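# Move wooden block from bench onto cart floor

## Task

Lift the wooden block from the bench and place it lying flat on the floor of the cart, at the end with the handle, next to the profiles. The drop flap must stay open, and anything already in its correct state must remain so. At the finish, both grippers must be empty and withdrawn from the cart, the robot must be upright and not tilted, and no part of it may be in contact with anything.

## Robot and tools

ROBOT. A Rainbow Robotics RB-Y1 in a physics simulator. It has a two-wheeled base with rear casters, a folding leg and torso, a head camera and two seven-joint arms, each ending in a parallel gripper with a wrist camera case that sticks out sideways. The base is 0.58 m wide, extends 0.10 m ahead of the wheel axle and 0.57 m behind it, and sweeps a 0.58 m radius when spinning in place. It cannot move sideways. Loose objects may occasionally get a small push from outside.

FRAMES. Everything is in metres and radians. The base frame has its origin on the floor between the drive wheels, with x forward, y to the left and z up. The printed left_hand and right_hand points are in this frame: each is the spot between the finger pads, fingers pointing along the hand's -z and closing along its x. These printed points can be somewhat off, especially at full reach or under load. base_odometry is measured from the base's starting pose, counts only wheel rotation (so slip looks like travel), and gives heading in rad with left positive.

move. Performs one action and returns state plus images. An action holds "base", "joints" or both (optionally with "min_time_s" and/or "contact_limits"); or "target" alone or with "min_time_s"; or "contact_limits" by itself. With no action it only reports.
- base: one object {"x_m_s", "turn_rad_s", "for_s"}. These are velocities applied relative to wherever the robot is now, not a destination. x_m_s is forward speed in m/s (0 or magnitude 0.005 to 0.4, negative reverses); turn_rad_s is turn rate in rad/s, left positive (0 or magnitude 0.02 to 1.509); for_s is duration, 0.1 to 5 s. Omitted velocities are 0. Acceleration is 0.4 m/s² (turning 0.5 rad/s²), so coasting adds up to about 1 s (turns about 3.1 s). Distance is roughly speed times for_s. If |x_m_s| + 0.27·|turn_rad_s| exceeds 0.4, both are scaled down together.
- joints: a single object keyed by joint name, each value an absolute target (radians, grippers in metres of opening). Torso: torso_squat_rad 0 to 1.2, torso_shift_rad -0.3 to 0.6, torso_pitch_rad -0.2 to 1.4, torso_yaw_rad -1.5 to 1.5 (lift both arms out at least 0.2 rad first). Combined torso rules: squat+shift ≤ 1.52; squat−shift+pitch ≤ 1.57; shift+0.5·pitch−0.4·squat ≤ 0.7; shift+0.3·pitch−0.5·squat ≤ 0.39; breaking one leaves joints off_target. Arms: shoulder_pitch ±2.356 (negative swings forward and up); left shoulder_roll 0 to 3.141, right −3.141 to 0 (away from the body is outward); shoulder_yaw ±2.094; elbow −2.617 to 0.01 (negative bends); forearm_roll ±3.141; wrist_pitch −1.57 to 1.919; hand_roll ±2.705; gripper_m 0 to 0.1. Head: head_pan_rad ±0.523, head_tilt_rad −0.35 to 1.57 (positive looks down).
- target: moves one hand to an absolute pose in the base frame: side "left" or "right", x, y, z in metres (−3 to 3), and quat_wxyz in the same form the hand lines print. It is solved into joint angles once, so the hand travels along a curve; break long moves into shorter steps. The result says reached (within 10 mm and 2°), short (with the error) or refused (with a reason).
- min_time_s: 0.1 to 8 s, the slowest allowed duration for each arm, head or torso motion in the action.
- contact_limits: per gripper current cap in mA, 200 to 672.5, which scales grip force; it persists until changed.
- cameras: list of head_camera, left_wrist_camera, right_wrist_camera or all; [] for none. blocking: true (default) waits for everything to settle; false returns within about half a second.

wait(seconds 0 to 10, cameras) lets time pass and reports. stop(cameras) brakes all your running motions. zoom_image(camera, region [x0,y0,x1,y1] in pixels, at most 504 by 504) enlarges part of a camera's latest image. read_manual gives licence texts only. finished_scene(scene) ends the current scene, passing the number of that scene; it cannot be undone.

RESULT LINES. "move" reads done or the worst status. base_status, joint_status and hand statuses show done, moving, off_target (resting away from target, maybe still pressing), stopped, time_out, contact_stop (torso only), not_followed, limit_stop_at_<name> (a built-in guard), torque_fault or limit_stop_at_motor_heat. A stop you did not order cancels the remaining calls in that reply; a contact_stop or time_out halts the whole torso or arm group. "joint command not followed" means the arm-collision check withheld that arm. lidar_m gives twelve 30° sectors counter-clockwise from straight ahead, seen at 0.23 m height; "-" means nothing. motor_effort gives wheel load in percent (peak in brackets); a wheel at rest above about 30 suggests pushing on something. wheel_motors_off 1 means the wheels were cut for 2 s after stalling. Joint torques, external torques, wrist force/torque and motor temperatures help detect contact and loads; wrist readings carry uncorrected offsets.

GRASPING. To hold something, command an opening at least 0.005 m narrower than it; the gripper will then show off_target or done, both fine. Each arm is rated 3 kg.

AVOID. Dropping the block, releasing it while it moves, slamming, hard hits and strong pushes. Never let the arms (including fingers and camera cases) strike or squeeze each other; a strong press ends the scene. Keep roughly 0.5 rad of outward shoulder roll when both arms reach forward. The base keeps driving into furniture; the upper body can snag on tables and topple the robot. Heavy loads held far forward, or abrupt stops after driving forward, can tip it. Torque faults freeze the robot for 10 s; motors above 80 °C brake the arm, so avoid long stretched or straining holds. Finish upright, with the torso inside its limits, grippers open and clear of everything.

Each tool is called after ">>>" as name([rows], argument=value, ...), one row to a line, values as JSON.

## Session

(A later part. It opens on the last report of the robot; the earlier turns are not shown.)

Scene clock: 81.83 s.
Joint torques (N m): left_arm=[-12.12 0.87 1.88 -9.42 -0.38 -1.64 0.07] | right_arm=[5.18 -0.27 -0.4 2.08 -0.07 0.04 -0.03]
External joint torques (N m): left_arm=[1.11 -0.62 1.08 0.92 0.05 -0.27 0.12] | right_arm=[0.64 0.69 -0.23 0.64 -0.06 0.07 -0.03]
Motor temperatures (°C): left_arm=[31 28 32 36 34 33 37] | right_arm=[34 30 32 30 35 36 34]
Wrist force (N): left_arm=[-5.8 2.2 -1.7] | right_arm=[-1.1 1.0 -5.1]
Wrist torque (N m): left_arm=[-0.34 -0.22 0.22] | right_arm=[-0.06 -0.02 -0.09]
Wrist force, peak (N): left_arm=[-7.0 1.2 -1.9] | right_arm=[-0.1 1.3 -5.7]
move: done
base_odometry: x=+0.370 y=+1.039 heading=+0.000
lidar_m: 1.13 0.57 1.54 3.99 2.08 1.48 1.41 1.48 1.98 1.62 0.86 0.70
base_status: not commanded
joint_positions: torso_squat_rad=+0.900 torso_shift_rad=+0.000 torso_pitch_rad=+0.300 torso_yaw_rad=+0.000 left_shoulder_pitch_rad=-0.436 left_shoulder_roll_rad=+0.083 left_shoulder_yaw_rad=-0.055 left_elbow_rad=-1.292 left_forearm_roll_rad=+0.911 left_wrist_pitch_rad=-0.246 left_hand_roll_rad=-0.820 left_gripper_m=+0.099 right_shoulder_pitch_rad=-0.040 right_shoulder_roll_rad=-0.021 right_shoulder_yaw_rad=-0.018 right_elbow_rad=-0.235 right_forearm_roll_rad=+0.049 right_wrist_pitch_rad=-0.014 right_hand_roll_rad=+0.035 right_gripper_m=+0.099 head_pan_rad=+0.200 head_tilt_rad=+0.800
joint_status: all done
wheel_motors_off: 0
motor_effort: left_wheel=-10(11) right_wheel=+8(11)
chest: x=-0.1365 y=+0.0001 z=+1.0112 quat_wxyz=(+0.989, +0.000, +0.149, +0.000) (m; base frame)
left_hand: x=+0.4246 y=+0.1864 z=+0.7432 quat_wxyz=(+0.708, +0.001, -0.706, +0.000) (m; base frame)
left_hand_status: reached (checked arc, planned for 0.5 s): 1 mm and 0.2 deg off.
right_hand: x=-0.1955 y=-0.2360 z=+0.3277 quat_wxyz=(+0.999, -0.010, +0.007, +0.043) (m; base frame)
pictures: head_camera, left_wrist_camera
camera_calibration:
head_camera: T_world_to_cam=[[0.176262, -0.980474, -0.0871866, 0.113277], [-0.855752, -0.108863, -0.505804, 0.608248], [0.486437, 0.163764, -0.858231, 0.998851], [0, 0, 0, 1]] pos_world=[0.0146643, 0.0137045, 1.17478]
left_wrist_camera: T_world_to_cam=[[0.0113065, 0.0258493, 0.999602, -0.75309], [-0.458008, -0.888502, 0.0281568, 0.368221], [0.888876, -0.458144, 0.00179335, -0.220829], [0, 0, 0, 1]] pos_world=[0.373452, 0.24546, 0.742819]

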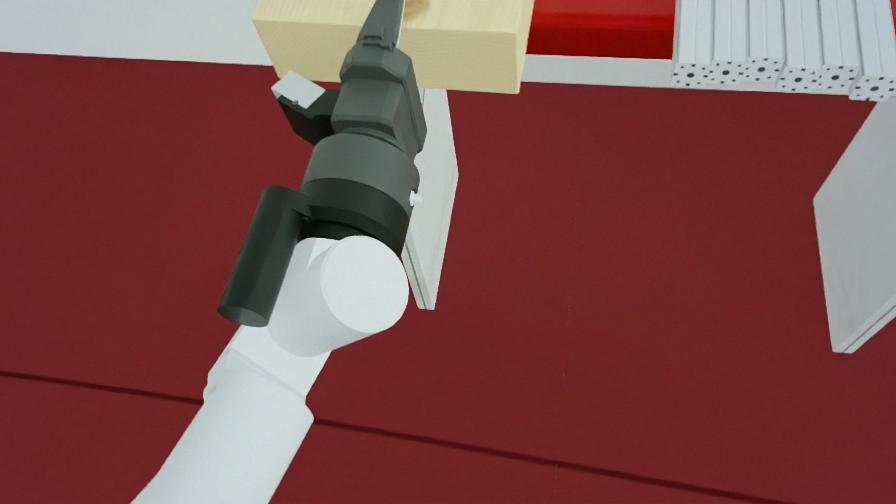

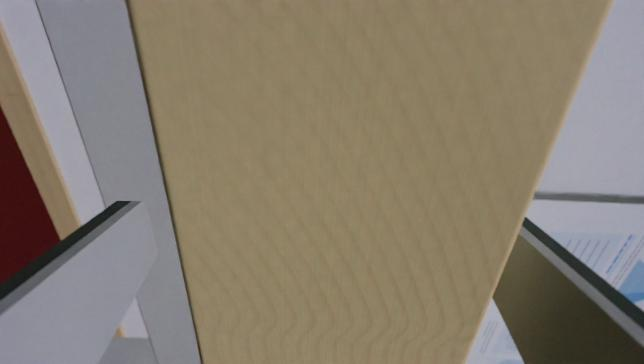

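>>> move(target={"side":"left","x":0.425,"y":0.186,"z":0.7495,"quat_wxyz":[0.7071,0,-0.7071,0]}, cameras=["left_wrist_camera"])

>>> zoom_image(camera="left_wrist_camera", region=[100, 150, 600, 364])

Scene clock: 85.03 s.
Joint torques (N m): left_arm=[-12.01 0.07 2.02 -9.95 -0.36 -1.39 -0.24] | right_arm=[5.12 -0.63 -0.64 1.99 -0.01 0 -0.1]
External joint torques (N m): left_arm=[1.19 -1.3 1.37 0.47 0.04 -0.06 -0.19] | right_arm=[0.58 0.34 -0.46 0.54 0 0.03 -0.1]
Motor temperatures (°C): left_arm=[31 28 32 36 34 33 37] | right_arm=[34 30 32 30 35 36 34]
Wrist force (N): left_arm=[-5.1 1.9 -1.8] | right_arm=[-1.0 1.1 -5.1]
Wrist torque (N m): left_arm=[-0.34 -0.12 0.23] | right_arm=[-0.10 -0.03 -0.07]
Wrist force, peak (N): left_arm=[-6.7 1.4 -1.9] | right_arm=[-0.6 0.8 -5.7]
move: done
base_odometry: x=+0.370 y=+1.039 heading=+0.000
lidar_m: 1.15 0.57 1.57 3.99 2.10 1.48 1.41 1.48 1.98 1.62 0.86 0.70
base_status: not commanded
joint_positions: torso_squat_rad=+0.900 torso_shift_rad=+0.000 torso_pitch_rad=+0.300 torso_yaw_rad=+0.000 left_shoulder_pitch_rad=-0.431 left_shoulder_roll_rad=+0.071 left_shoulder_yaw_rad=-0.038 left_elbow_rad=-1.320 left_forearm_roll_rad=+0.913 left_wrist_pitch_rad=-0.222 left_hand_roll_rad=-0.840 left_gripper_m=+0.099 right_shoulder_pitch_rad=-0.040 right_shoulder_roll_rad=-0.021 right_shoulder_yaw_rad=-0.018 right_elbow_rad=-0.235 right_forearm_roll_rad=+0.049 right_wrist_pitch_rad=-0.014 right_hand_roll_rad=+0.035 right_gripper_m=+0.099 head_pan_rad=+0.200 head_tilt_rad=+0.800
joint_status: all done
wheel_motors_off: 0
motor_effort: left_wheel=-8(11) right_wheel=+10(10)
chest: x=-0.1366 y=+0.0001 z=+1.0112 quat_wxyz=(+0.989, +0.000, +0.149, +0.000) (m; base frame)
left_hand: x=+0.4251 y=+0.1861 z=+0.7496 quat_wxyz=(+0.706, +0.000, -0.708, +0.000) (m; base frame)
left_hand_status: reached (checked arc, planned for 0.2 s): 0 mm and 0.1 deg off.
right_hand: x=-0.1955 y=-0.2360 z=+0.3277 quat_wxyz=(+0.999, -0.010, +0.007, +0.043) (m; base frame)
pictures: left_wrist_camera
camera_calibration:
left_wrist_camera: T_world_to_cam=[[0.00689778, 0.0266101, 0.999622, -0.757743], [-0.459633, -0.887705, 0.0268025, 0.369483], [0.888082, -0.459644, 0.0061077, -0.22408], [0, 0, 0, 1]] pos_world=[0.374054, 0.245158, 0.748923]

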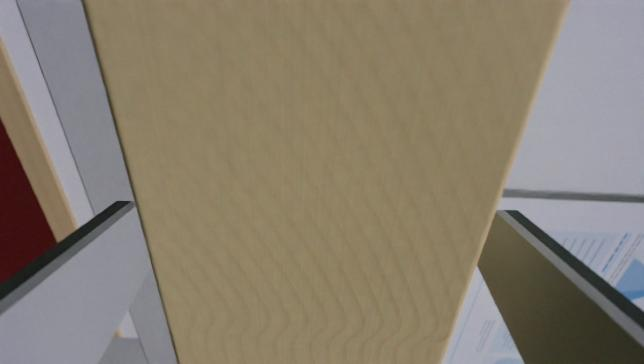

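Scaled by 1.008 from the camera's 644x364 image, which has a finer 1265x715 frame.

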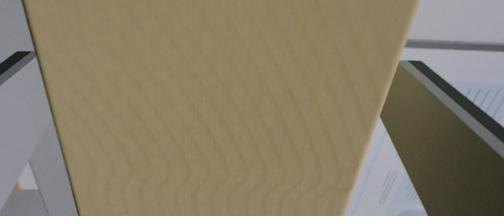

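>>> move(target={"side":"left","x":0.455,"y":0.186,"z":0.7485,"quat_wxyz":[0.7071,0,-0.7071,0]}, cameras=["head_camera","left_wrist_camera"])

Scene clock: 89.10 s.
Joint torques (N m): left_arm=[-13.56 1.44 1.52 -9.36 -0.46 -1.78 0.08] | right_arm=[5.01 -0.52 -0.49 1.95 -0.11 0.09 -0.01]
External joint torques (N m): left_arm=[1.58 -0.95 0.51 0.9 -0.03 -0.37 0.13] | right_arm=[0.47 0.44 -0.32 0.5 -0.1 0.13 -0.01]
Motor temperatures (°C): left_arm=[31 28 32 36 34 33 37] | right_arm=[34 30 32 30 35 36 34]
Wrist force (N): left_arm=[-6.0 1.2 -2.1] | right_arm=[-0.3 1.3 -5.0]
Wrist torque (N m): left_arm=[-0.28 -0.19 0.18] | right_arm=[-0.13 0.05 -0.10]
Wrist force, peak (N): left_arm=[-7.1 2.2 -1.7] | right_arm=[-0.6 1.0 -5.8]
move: done
base_odometry: x=+0.370 y=+1.039 heading=+0.000
lidar_m: 1.14 0.56 1.55 3.99 2.08 1.49 1.42 1.48 1.98 1.61 0.85 0.71
base_status: not commanded
joint_positions: torso_squat_rad=+0.900 torso_shift_rad=+0.000 torso_pitch_rad=+0.300 torso_yaw_rad=+0.000 left_shoulder_pitch_rad=-0.556 left_shoulder_roll_rad=+0.105 left_shoulder_yaw_rad=-0.042 left_elbow_rad=-1.164 left_forearm_roll_rad=+0.915 left_wrist_pitch_rad=-0.260 left_hand_roll_rad=-0.793 left_gripper_m=+0.099 right_shoulder_pitch_rad=-0.040 right_shoulder_roll_rad=-0.021 right_shoulder_yaw_rad=-0.018 right_elbow_rad=-0.235 right_forearm_roll_rad=+0.049 right_wrist_pitch_rad=-0.014 right_hand_roll_rad=+0.035 right_gripper_m=+0.099 head_pan_rad=+0.200 head_tilt_rad=+0.800
joint_status: all done
wheel_motors_off: 0
motor_effort: left_wheel=-9(10) right_wheel=+9(11)
chest: x=-0.1366 y=+0.0001 z=+1.0112 quat_wxyz=(+0.989, +0.000, +0.149, +0.000) (m; base frame)
left_hand: x=+0.4548 y=+0.1864 z=+0.7490 quat_wxyz=(+0.708, +0.001, -0.706, +0.000) (m; base frame)
left_hand_status: reached (checked arc, planned for 0.5 s): 1 mm and 0.2 deg off.
right_hand: x=-0.1955 y=-0.2360 z=+0.3277 quat_wxyz=(+0.999, -0.010, +0.007, +0.043) (m; base frame)
pictures: head_camera, left_wrist_camera
camera_calibration:
head_camera: T_world_to_cam=[[0.176262, -0.980474, -0.0871866, 0.113277], [-0.855752, -0.108863, -0.505804, 0.608248], [0.486437, 0.163764, -0.858231, 0.998851], [0, 0, 0, 1]] pos_world=[0.0146643, 0.0137045, 1.17478]
left_wrist_camera: T_world_to_cam=[[0.0113069, 0.02585, 0.999602, -0.75923], [-0.458008, -0.888502, 0.0281576, 0.381889], [0.888876, -0.458144, 0.00179334, -0.247684], [0, 0, 0, 1]] pos_world=[0.403652, 0.24546, 0.748619]

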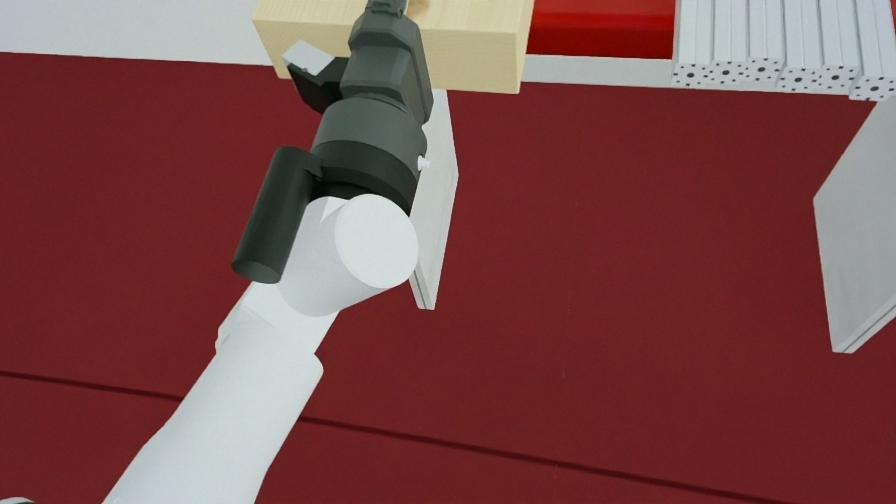

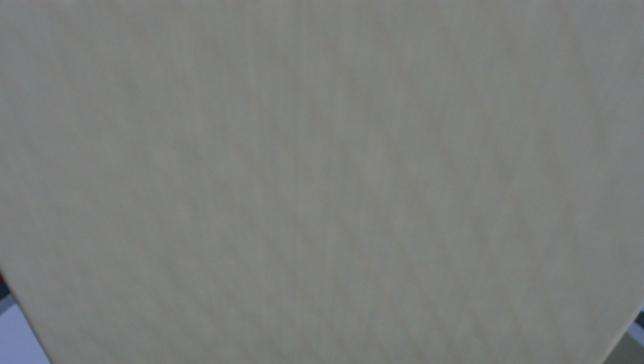

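>>> move(joints={"left_gripper_m":0.04}, cameras=[])

>>> move(target={"side":"left","x":0.452,"y":0.186,"z":0.81,"quat_wxyz":[0.7071,0,-0.7071,0]}, min_time_s=1.5, cameras=["head_camera","left_wrist_camera"])

Scene clock: 91.30 s.
Joint torques (N m): left_arm=[-13.49 1.5 1.42 -9.07 -0.24 -1.35 0.03] | right_arm=[5.15 -0.39 -0.72 1.96 -0.22 0.08 -0.06]
External joint torques (N m): left_arm=[1.66 -0.9 0.4 1.19 0.2 0.05 0.09] | right_arm=[0.6 0.58 -0.54 0.51 -0.21 0.11 -0.06]
Motor temperatures (°C): left_arm=[31 28 32 36 34 33 37] | right_arm=[34 30 32 30 35 36 34]
Wrist force (N): left_arm=[-3.5 2.0 -2.2] | right_arm=[-0.5 0.9 -5.4]
Wrist torque (N m): left_arm=[-0.29 -0.43 0.04] | right_arm=[-0.08 0.03 -0.09]
Wrist force, peak (N): left_arm=[-6.1 0.8 -2.5] | right_arm=[-0.8 0.9 -5.9]
move: off_target
base_odometry: x=+0.370 y=+1.039 heading=+0.000
lidar_m: 1.13 0.59 1.55 3.98 2.10 1.49 1.41 1.49 1.98 1.60 0.87 0.70
base_status: not commanded
joint_positions: torso_squat_rad=+0.900 torso_shift_rad=+0.000 torso_pitch_rad=+0.300 torso_yaw_rad=+0.000 left_shoulder_pitch_rad=-0.556 left_shoulder_roll_rad=+0.105 left_shoulder_yaw_rad=-0.042 left_elbow_rad=-1.164 left_forearm_roll_rad=+0.915 left_wrist_pitch_rad=-0.260 left_hand_roll_rad=-0.793 left_gripper_m=+0.075 right_shoulder_pitch_rad=-0.040 right_shoulder_roll_rad=-0.021 right_shoulder_yaw_rad=-0.018 right_elbow_rad=-0.235 right_forearm_roll_rad=+0.049 right_wrist_pitch_rad=-0.014 right_hand_roll_rad=+0.035 right_gripper_m=+0.099 head_pan_rad=+0.200 head_tilt_rad=+0.800
joint_status: left_gripper_m off_target (ended at +0.075, target +0.040)
wheel_motors_off: 0
motor_effort: left_wheel=-9(10) right_wheel=+8(10)
chest: x=-0.1366 y=+0.0001 z=+1.0112 quat_wxyz=(+0.989, +0.000, +0.149, +0.000) (m; base frame)
left_hand: x=+0.4548 y=+0.1864 z=+0.7491 quat_wxyz=(+0.708, +0.001, -0.706, +0.000) (m; base frame)
right_hand: x=-0.1955 y=-0.2360 z=+0.3277 quat_wxyz=(+0.999, -0.010, +0.007, +0.043) (m; base frame)
pictures: none
No camera images: "cameras" was empty.

Scene clock: 93.13 s.
Joint torques (N m): left_arm=[-25.91 3.04 2.58 -22.53 -2.48 2.45 -0.51] | right_arm=[5.19 -0.21 -1.25 1.84 -0.09 0.09 -0.09]
External joint torques (N m): left_arm=[-11.32 0.77 1.38 -11.85 -1.92 1.9 -0.45] | right_arm=[0.62 0.75 -1.08 0.39 -0.08 0.12 -0.09]
Motor temperatures (°C): left_arm=[31 28 32 36 34 33 37] | right_arm=[34 30 32 30 35 36 34]
Wrist force (N): left_arm=[-27.2 1.7 -2.5] | right_arm=[-0.8 1.2 -4.9]
Wrist torque (N m): left_arm=[-0.34 1.80 0.47] | right_arm=[-0.11 0.00 -0.05]
Wrist force, peak (N): left_arm=[-29.5 2.3 -1.7] | right_arm=[-0.8 0.8 -5.9]
move: done
base_odometry: x=+0.370 y=+1.039 heading=+0.000
lidar_m: 1.14 0.58 1.54 3.98 2.08 1.49 1.41 1.47 1.97 1.64 0.86 0.71
base_status: not commanded
joint_positions: torso_squat_rad=+0.900 torso_shift_rad=+0.000 torso_pitch_rad=+0.301 torso_yaw_rad=+0.000 left_shoulder_pitch_rad=-0.498 left_shoulder_roll_rad=+0.114 left_shoulder_yaw_rad=-0.045 left_elbow_rad=-1.462 left_forearm_roll_rad=+1.956 left_wrist_pitch_rad=-0.211 left_hand_roll_rad=-1.853 left_gripper_m=+0.074 right_shoulder_pitch_rad=-0.040 right_shoulder_roll_rad=-0.021 right_shoulder_yaw_rad=-0.018 right_elbow_rad=-0.235 right_forearm_roll_rad=+0.049 right_wrist_pitch_rad=-0.014 right_hand_roll_rad=+0.035 right_gripper_m=+0.099 head_pan_rad=+0.200 head_tilt_rad=+0.800
joint_status: all done
wheel_motors_off: 0
motor_effort: left_wheel=-9(10) right_wheel=+9(11)
chest: x=-0.1362 y=+0.0001 z=+1.0112 quat_wxyz=(+0.989, +0.000, +0.150, +0.000) (m; base frame)
left_hand: x=+0.4513 y=+0.1865 z=+0.8057 quat_wxyz=(+0.708, +0.001, -0.707, +0.001) (m; base frame)
left_hand_status: reached (checked arc, planned for 1.5 s): 4 mm and 0.1 deg off.
right_hand: x=-0.1957 y=-0.2360 z=+0.3277 quat_wxyz=(+0.999, -0.010, +0.008, +0.043) (m; base frame)
pictures: head_camera, left_wrist_camera
camera_calibration:
head_camera: T_world_to_cam=[[0.176229, -0.98048, -0.0871948, 0.113288], [-0.856153, -0.108963, -0.505104, 0.607822], [0.485743, 0.163666, -0.858643, 0.999004], [0, 0, 0, 1]] pos_world=[0.0151648, 0.0138045, 1.17468]
left_wrist_camera: T_world_to_cam=[[0.00992342, 0.0271435, 0.999582, -0.815417], [-0.457175, -0.888914, 0.028677, 0.377999], [0.889321, -0.457269, 0.00358826, -0.246425], [0, 0, 0, 1]] pos_world=[0.400055, 0.24546, 0.805121]

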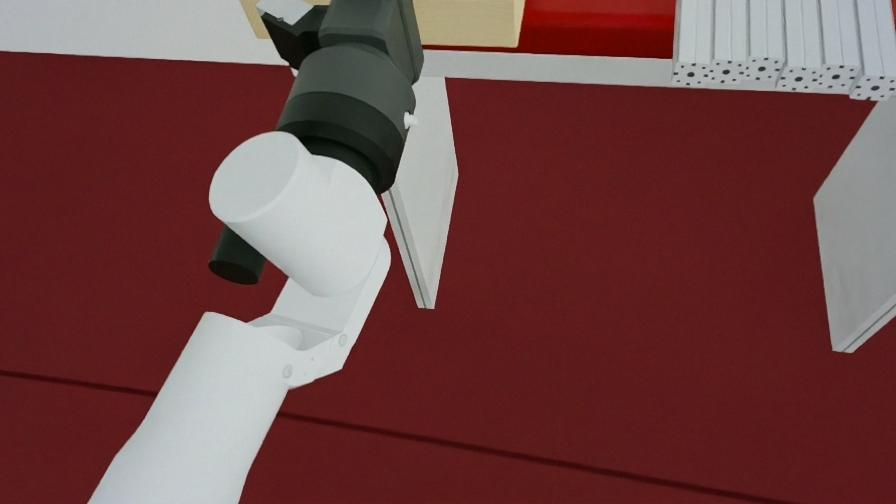

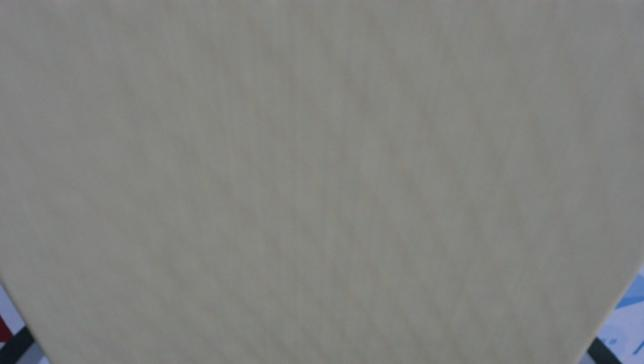

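>>> move(base={"x_m_s":-0.3,"for_s":1.45}, cameras=[])

>>> move(target={"side":"left","x":0.34,"y":0.22,"z":0.84,"quat_wxyz":[0.7071,0,-0.7071,0]}, min_time_s=1.5, cameras=[])

>>> move(base={"turn_rad_s":-0.7,"for_s":2.243}, cameras=["head_camera"])

>>> move(base={"x_m_s":0.35,"for_s":4.25}, cameras=[])

>>> move(base={"turn_rad_s":0.7,"for_s":2.243}, cameras=["head_camera","left_wrist_camera"])

Scene clock: 121.67 s.
Joint torques (N m): left_arm=[-26.81 3.14 2.54 -22.7 -2.52 2.59 -0.38] | right_arm=[4.56 -0.62 -0.76 1.78 -0.23 -0.05 -0.02]
External joint torques (N m): left_arm=[-12.21 0.88 1.34 -12.01 -1.95 2.04 -0.32] | right_arm=[-0.01 0.35 -0.59 0.32 -0.22 -0.02 -0.02]
Motor temperatures (°C): left_arm=[32 28 32 38 34 33 37] | right_arm=[34 30 32 30 35 36 34]
Wrist force (N): left_arm=[-27.6 2.6 -2.1] | right_arm=[-0.6 1.2 -4.7]
Wrist torque (N m): left_arm=[-0.19 1.69 0.47] | right_arm=[-0.09 0.01 -0.07]
Wrist force, peak (N): left_arm=[-29.6 2.0 -3.2] | right_arm=[-0.5 0.9 -5.9]
move: done
base_odometry: x=-0.070 y=+1.038 heading=-0.001
lidar_m: 1.03 0.99 2.17 4.38 1.45 1.02 0.97 1.03 1.37 3.43 1.26 1.08
base_status: done (sent for 1.47 of 1.47 s)
joint_positions: torso_squat_rad=+0.900 torso_shift_rad=+0.000 torso_pitch_rad=+0.301 torso_yaw_rad=+0.000 left_shoulder_pitch_rad=-0.498 left_shoulder_roll_rad=+0.114 left_shoulder_yaw_rad=-0.045 left_elbow_rad=-1.462 left_forearm_roll_rad=+1.956 left_wrist_pitch_rad=-0.211 left_hand_roll_rad=-1.853 left_gripper_m=+0.074 right_shoulder_pitch_rad=-0.040 right_shoulder_roll_rad=-0.021 right_shoulder_yaw_rad=-0.018 right_elbow_rad=-0.235 right_forearm_roll_rad=+0.049 right_wrist_pitch_rad=-0.014 right_hand_roll_rad=+0.035 right_gripper_m=+0.099 head_pan_rad=+0.200 head_tilt_rad=+0.800
joint_status: not commanded
wheel_motors_off: 0
motor_effort: left_wheel=-12(28) right_wheel=+14(49)
chest: x=-0.1362 y=+0.0001 z=+1.0112 quat_wxyz=(+0.989, +0.000, +0.150, +0.000) (m; base frame)
left_hand: x=+0.4512 y=+0.1866 z=+0.8055 quat_wxyz=(+0.708, +0.001, -0.707, +0.001) (m; base frame)
right_hand: x=-0.1958 y=-0.2360 z=+0.3277 quat_wxyz=(+0.999, -0.010, +0.008, +0.043) (m; base frame)
pictures: none
No camera images: "cameras" was empty.

Scene clock: 123.50 s.
Joint torques (N m): left_arm=[-18.08 3.03 7.64 -22.27 -3.62 4.49 -0.52] | right_arm=[4.67 -0.45 -0.68 1.63 -0.11 0.04 -0.15]
External joint torques (N m): left_arm=[-10.46 -0.12 4.44 -11.89 -2.8 3.55 -0.47] | right_arm=[0.09 0.52 -0.5 0.17 -0.11 0.07 -0.15]
Motor temperatures (°C): left_arm=[32 28 32 39 34 33 37] | right_arm=[34 30 32 30 35 36 34]
Wrist force (N): left_arm=[-27.8 2.0 -1.7] | right_arm=[-0.7 1.0 -5.1]
Wrist torque (N m): left_arm=[-0.24 1.81 0.53] | right_arm=[-0.07 0.01 -0.08]
Wrist force, peak (N): left_arm=[-30.4 2.1 -2.6] | right_arm=[-1.1 1.5 -5.8]
move: done
base_odometry: x=-0.070 y=+1.038 heading=-0.001
lidar_m: 1.02 0.99 2.15 4.37 1.45 1.03 0.97 1.02 1.35 3.43 1.25 1.09
base_status: not commanded
joint_positions: torso_squat_rad=+0.900 torso_shift_rad=+0.000 torso_pitch_rad=+0.301 torso_yaw_rad=+0.000 left_shoulder_pitch_rad=-0.093 left_shoulder_roll_rad=+0.317 left_shoulder_yaw_rad=-0.196 left_elbow_rad=-2.029 left_forearm_roll_rad=+2.286 left_wrist_pitch_rad=-0.386 left_hand_roll_rad=-2.060 left_gripper_m=+0.074 right_shoulder_pitch_rad=-0.040 right_shoulder_roll_rad=-0.021 right_shoulder_yaw_rad=-0.018 right_elbow_rad=-0.235 right_forearm_roll_rad=+0.049 right_wrist_pitch_rad=-0.014 right_hand_roll_rad=+0.035 right_gripper_m=+0.099 head_pan_rad=+0.200 head_tilt_rad=+0.800
joint_status: all done
wheel_motors_off: 0
motor_effort: left_wheel=-13(13) right_wheel=+13(14)
chest: x=-0.1361 y=+0.0001 z=+1.0112 quat_wxyz=(+0.989, +0.000, +0.150, +0.000) (m; base frame)
left_hand: x=+0.3393 y=+0.2202 z=+0.8365 quat_wxyz=(+0.708, +0.001, -0.706, +0.000) (m; base frame)
left_hand_status: reached (checked arc, planned for 1.5 s): 4 mm and 0.2 deg off.
right_hand: x=-0.1958 y=-0.2360 z=+0.3277 quat_wxyz=(+0.999, -0.010, +0.008, +0.043) (m; base frame)
pictures: none
No camera images: "cameras" was empty.

Scene clock: 127.47 s.
Joint torques (N m): left_arm=[-17.98 3.28 7.14 -22.32 -3.66 4.53 -0.53] | right_arm=[4.62 -0.43 -0.75 1.88 0 0.03 -0.02]
External joint torques (N m): left_arm=[-10.36 0.12 3.94 -11.94 -2.84 3.59 -0.48] | right_arm=[0.04 0.54 -0.57 0.42 0.01 0.06 -0.02]
Motor temperatures (°C): left_arm=[32 28 32 39 34 33 37] | right_arm=[34 30 32 30 35 36 34]
Wrist force (N): left_arm=[-27.2 2.5 -0.9] | right_arm=[-0.7 0.7 -5.1]
Wrist torque (N m): left_arm=[-0.18 1.86 0.49] | right_arm=[-0.04 -0.01 -0.07]
Wrist force, peak (N): left_arm=[-28.7 1.3 -2.0] | right_arm=[-0.9 1.0 -5.8]
move: done
base_odometry: x=-0.070 y=+1.039 heading=-1.563
lidar_m: 3.37 1.24 1.07 0.99 1.00 2.18 4.45 1.44 1.03 0.98 0.99 1.34
base_status: done (sent for 2.23 of 2.23 s)
joint_positions: torso_squat_rad=+0.900 torso_shift_rad=+0.000 torso_pitch_rad=+0.301 torso_yaw_rad=+0.000 left_shoulder_pitch_rad=-0.093 left_shoulder_roll_rad=+0.317 left_shoulder_yaw_rad=-0.196 left_elbow_rad=-2.029 left_forearm_roll_rad=+2.286 left_wrist_pitch_rad=-0.386 left_hand_roll_rad=-2.060 left_gripper_m=+0.074 right_shoulder_pitch_rad=-0.040 right_shoulder_roll_rad=-0.021 right_shoulder_yaw_rad=-0.018 right_elbow_rad=-0.235 right_forearm_roll_rad=+0.049 right_wrist_pitch_rad=-0.014 right_hand_roll_rad=+0.035 right_gripper_m=+0.099 head_pan_rad=+0.200 head_tilt_rad=+0.800
joint_status: not commanded
wheel_motors_off: 0
motor_effort: left_wheel=+17(49) right_wheel=+2(47)
chest: x=-0.1361 y=+0.0002 z=+1.0112 quat_wxyz=(+0.989, +0.000, +0.150, +0.000) (m; base frame)
left_hand: x=+0.3393 y=+0.2202 z=+0.8366 quat_wxyz=(+0.708, +0.001, -0.706, +0.000) (m; base frame)
right_hand: x=-0.1958 y=-0.2360 z=+0.3277 quat_wxyz=(+0.999, -0.010, +0.008, +0.043) (m; base frame)
pictures: head_camera
camera_calibration:
head_camera: T_world_to_cam=[[0.176168, -0.980496, -0.0871393, 0.113314], [-0.856205, -0.108954, -0.505017, 0.607682], [0.485673, 0.163577, -0.858699, 0.998971], [0, 0, 0, 1]] pos_world=[0.0151648, 0.0139047, 1.17458]

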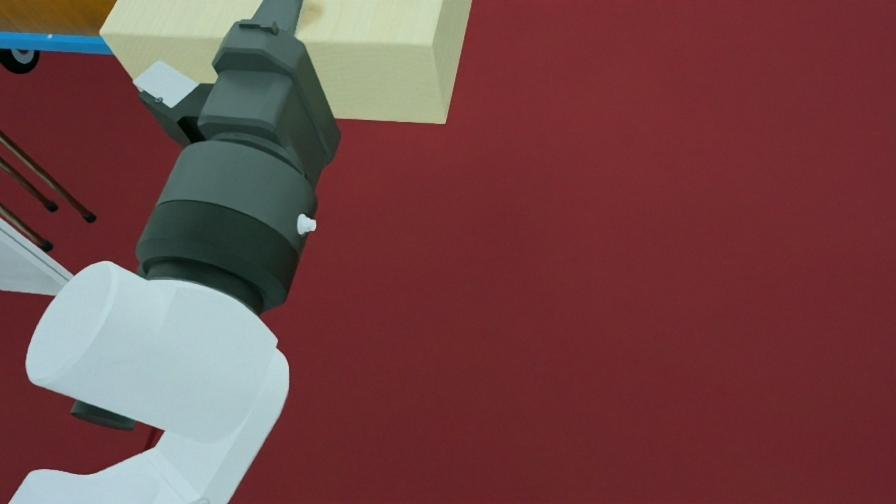

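Scene clock: 132.93 s.
Joint torques (N m): left_arm=[-17.28 3.04 7.57 -21.86 -3.6 4.46 -0.53] | right_arm=[5.4 -0.58 -0.53 2.3 -0.11 0.02 -0.1]
External joint torques (N m): left_arm=[-9.66 -0.12 4.37 -11.48 -2.78 3.53 -0.48] | right_arm=[0.83 0.39 -0.36 0.84 -0.1 0.05 -0.1]
Motor temperatures (°C): left_arm=[32 28 32 39 34 33 37] | right_arm=[34 30 32 30 35 36 34]
Wrist force (N): left_arm=[-28.0 2.0 -2.2] | right_arm=[-1.1 0.3 -4.9]
Wrist torque (N m): left_arm=[-0.32 1.83 0.47] | right_arm=[0.01 -0.02 -0.09]
Wrist force, peak (N): left_arm=[-29.0 2.1 -3.8] | right_arm=[-0.7 1.4 -5.8]
move: done
base_odometry: x=-0.059 y=-0.455 heading=-1.563
lidar_m: 3.19 2.42 0.89 0.84 0.87 1.42 4.18 1.38 0.98 0.93 0.96 1.28
base_status: done (sent for 4.27 of 4.27 s)
joint_positions: torso_squat_rad=+0.900 torso_shift_rad=+0.000 torso_pitch_rad=+0.301 torso_yaw_rad=+0.000 left_shoulder_pitch_rad=-0.093 left_shoulder_roll_rad=+0.317 left_shoulder_yaw_rad=-0.196 left_elbow_rad=-2.029 left_forearm_roll_rad=+2.286 left_wrist_pitch_rad=-0.386 left_hand_roll_rad=-2.060 left_gripper_m=+0.074 right_shoulder_pitch_rad=-0.040 right_shoulder_roll_rad=-0.021 right_shoulder_yaw_rad=-0.018 right_elbow_rad=-0.235 right_forearm_roll_rad=+0.049 right_wrist_pitch_rad=-0.014 right_hand_roll_rad=+0.035 right_gripper_m=+0.099 head_pan_rad=+0.200 head_tilt_rad=+0.800
joint_status: not commanded
wheel_motors_off: 0
motor_effort: left_wheel=+1(50) right_wheel=-2(48)
chest: x=-0.1361 y=+0.0002 z=+1.0112 quat_wxyz=(+0.989, +0.000, +0.150, +0.000) (m; base frame)
left_hand: x=+0.3393 y=+0.2201 z=+0.8366 quat_wxyz=(+0.708, +0.000, -0.706, +0.000) (m; base frame)
right_hand: x=-0.1957 y=-0.2360 z=+0.3277 quat_wxyz=(+0.999, -0.010, +0.008, +0.043) (m; base frame)
pictures: none
No camera images: "cameras" was empty.

Scene clock: 136.90 s.
Joint torques (N m): left_arm=[-17.7 3.14 7.75 -21.84 -3.65 4.38 -0.56] | right_arm=[5.22 -0.53 -0.54 2.29 -0.17 0.05 0.09]
External joint torques (N m): left_arm=[-10.08 -0.01 4.55 -11.46 -2.82 3.45 -0.5] | right_arm=[0.65 0.44 -0.37 0.84 -0.16 0.08 0.09]
Motor temperatures (°C): left_arm=[32 28 32 39 34 33 37] | right_arm=[34 30 32 30 35 36 34]
Wrist force (N): left_arm=[-27.8 1.2 -2.3] | right_arm=[-0.8 1.0 -4.9]
Wrist torque (N m): left_arm=[-0.36 1.82 0.51] | right_arm=[-0.05 -0.01 -0.07]
Wrist force, peak (N): left_arm=[-28.5 2.7 -1.6] | right_arm=[-1.0 1.5 -5.7]
move: done
base_odometry: x=-0.059 y=-0.455 heading=-0.001
lidar_m: 0.85 0.88 1.41 4.13 1.36 0.97 0.93 0.96 1.27 3.24 2.41 0.89
base_status: done (sent for 2.23 of 2.23 s)
joint_positions: torso_squat_rad=+0.900 torso_shift_rad=+0.000 torso_pitch_rad=+0.301 torso_yaw_rad=+0.000 left_shoulder_pitch_rad=-0.093 left_shoulder_roll_rad=+0.317 left_shoulder_yaw_rad=-0.196 left_elbow_rad=-2.029 left_forearm_roll_rad=+2.286 left_wrist_pitch_rad=-0.386 left_hand_roll_rad=-2.060 left_gripper_m=+0.074 right_shoulder_pitch_rad=-0.040 right_shoulder_roll_rad=-0.021 right_shoulder_yaw_rad=-0.018 right_elbow_rad=-0.235 right_forearm_roll_rad=+0.049 right_wrist_pitch_rad=-0.014 right_hand_roll_rad=+0.035 right_gripper_m=+0.099 head_pan_rad=+0.200 head_tilt_rad=+0.800
joint_status: not commanded
wheel_motors_off: 0
motor_effort: left_wheel=+1(42) right_wheel=+19(38)
chest: x=-0.1361 y=+0.0002 z=+1.0112 quat_wxyz=(+0.989, +0.000, +0.150, +0.000) (m; base frame)
left_hand: x=+0.3393 y=+0.2201 z=+0.8366 quat_wxyz=(+0.708, +0.000, -0.706, +0.000) (m; base frame)
right_hand: x=-0.1957 y=-0.2360 z=+0.3277 quat_wxyz=(+0.999, -0.010, +0.008, +0.043) (m; base frame)
pictures: head_camera, left_wrist_camera
camera_calibration:
head_camera: T_world_to_cam=[[0.176174, -0.980494, -0.0871454, 0.113321], [-0.85627, -0.108978, -0.504901, 0.607547], [0.485556, 0.16357, -0.858767, 0.999052], [0, 0, 0, 1]] pos_world=[0.0151649, 0.0139046, 1.17458]
left_wrist_camera: T_world_to_cam=[[0.0118185, 0.026823, 0.99957, -0.846754], [-0.457918, -0.888513, 0.0292571, 0.355521], [0.888916, -0.458067, 0.0017819, -0.129759], [0, 0, 0, 1]] pos_world=[0.288152, 0.279159, 0.83622]

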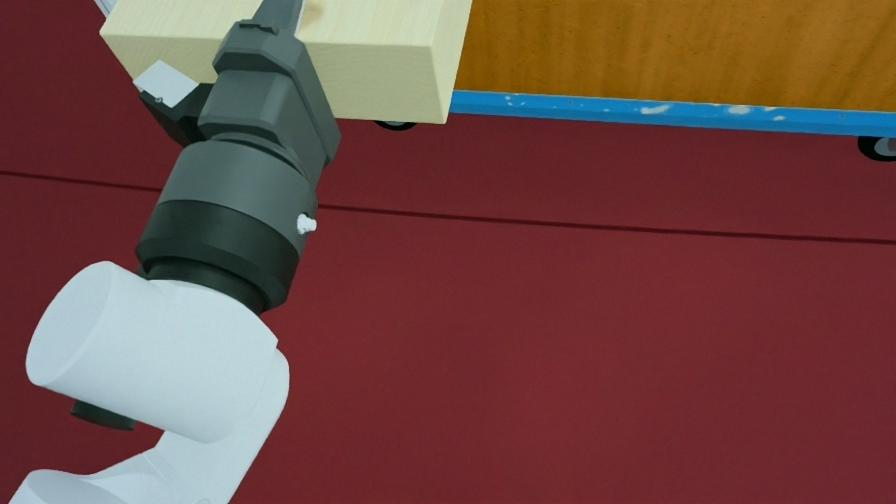

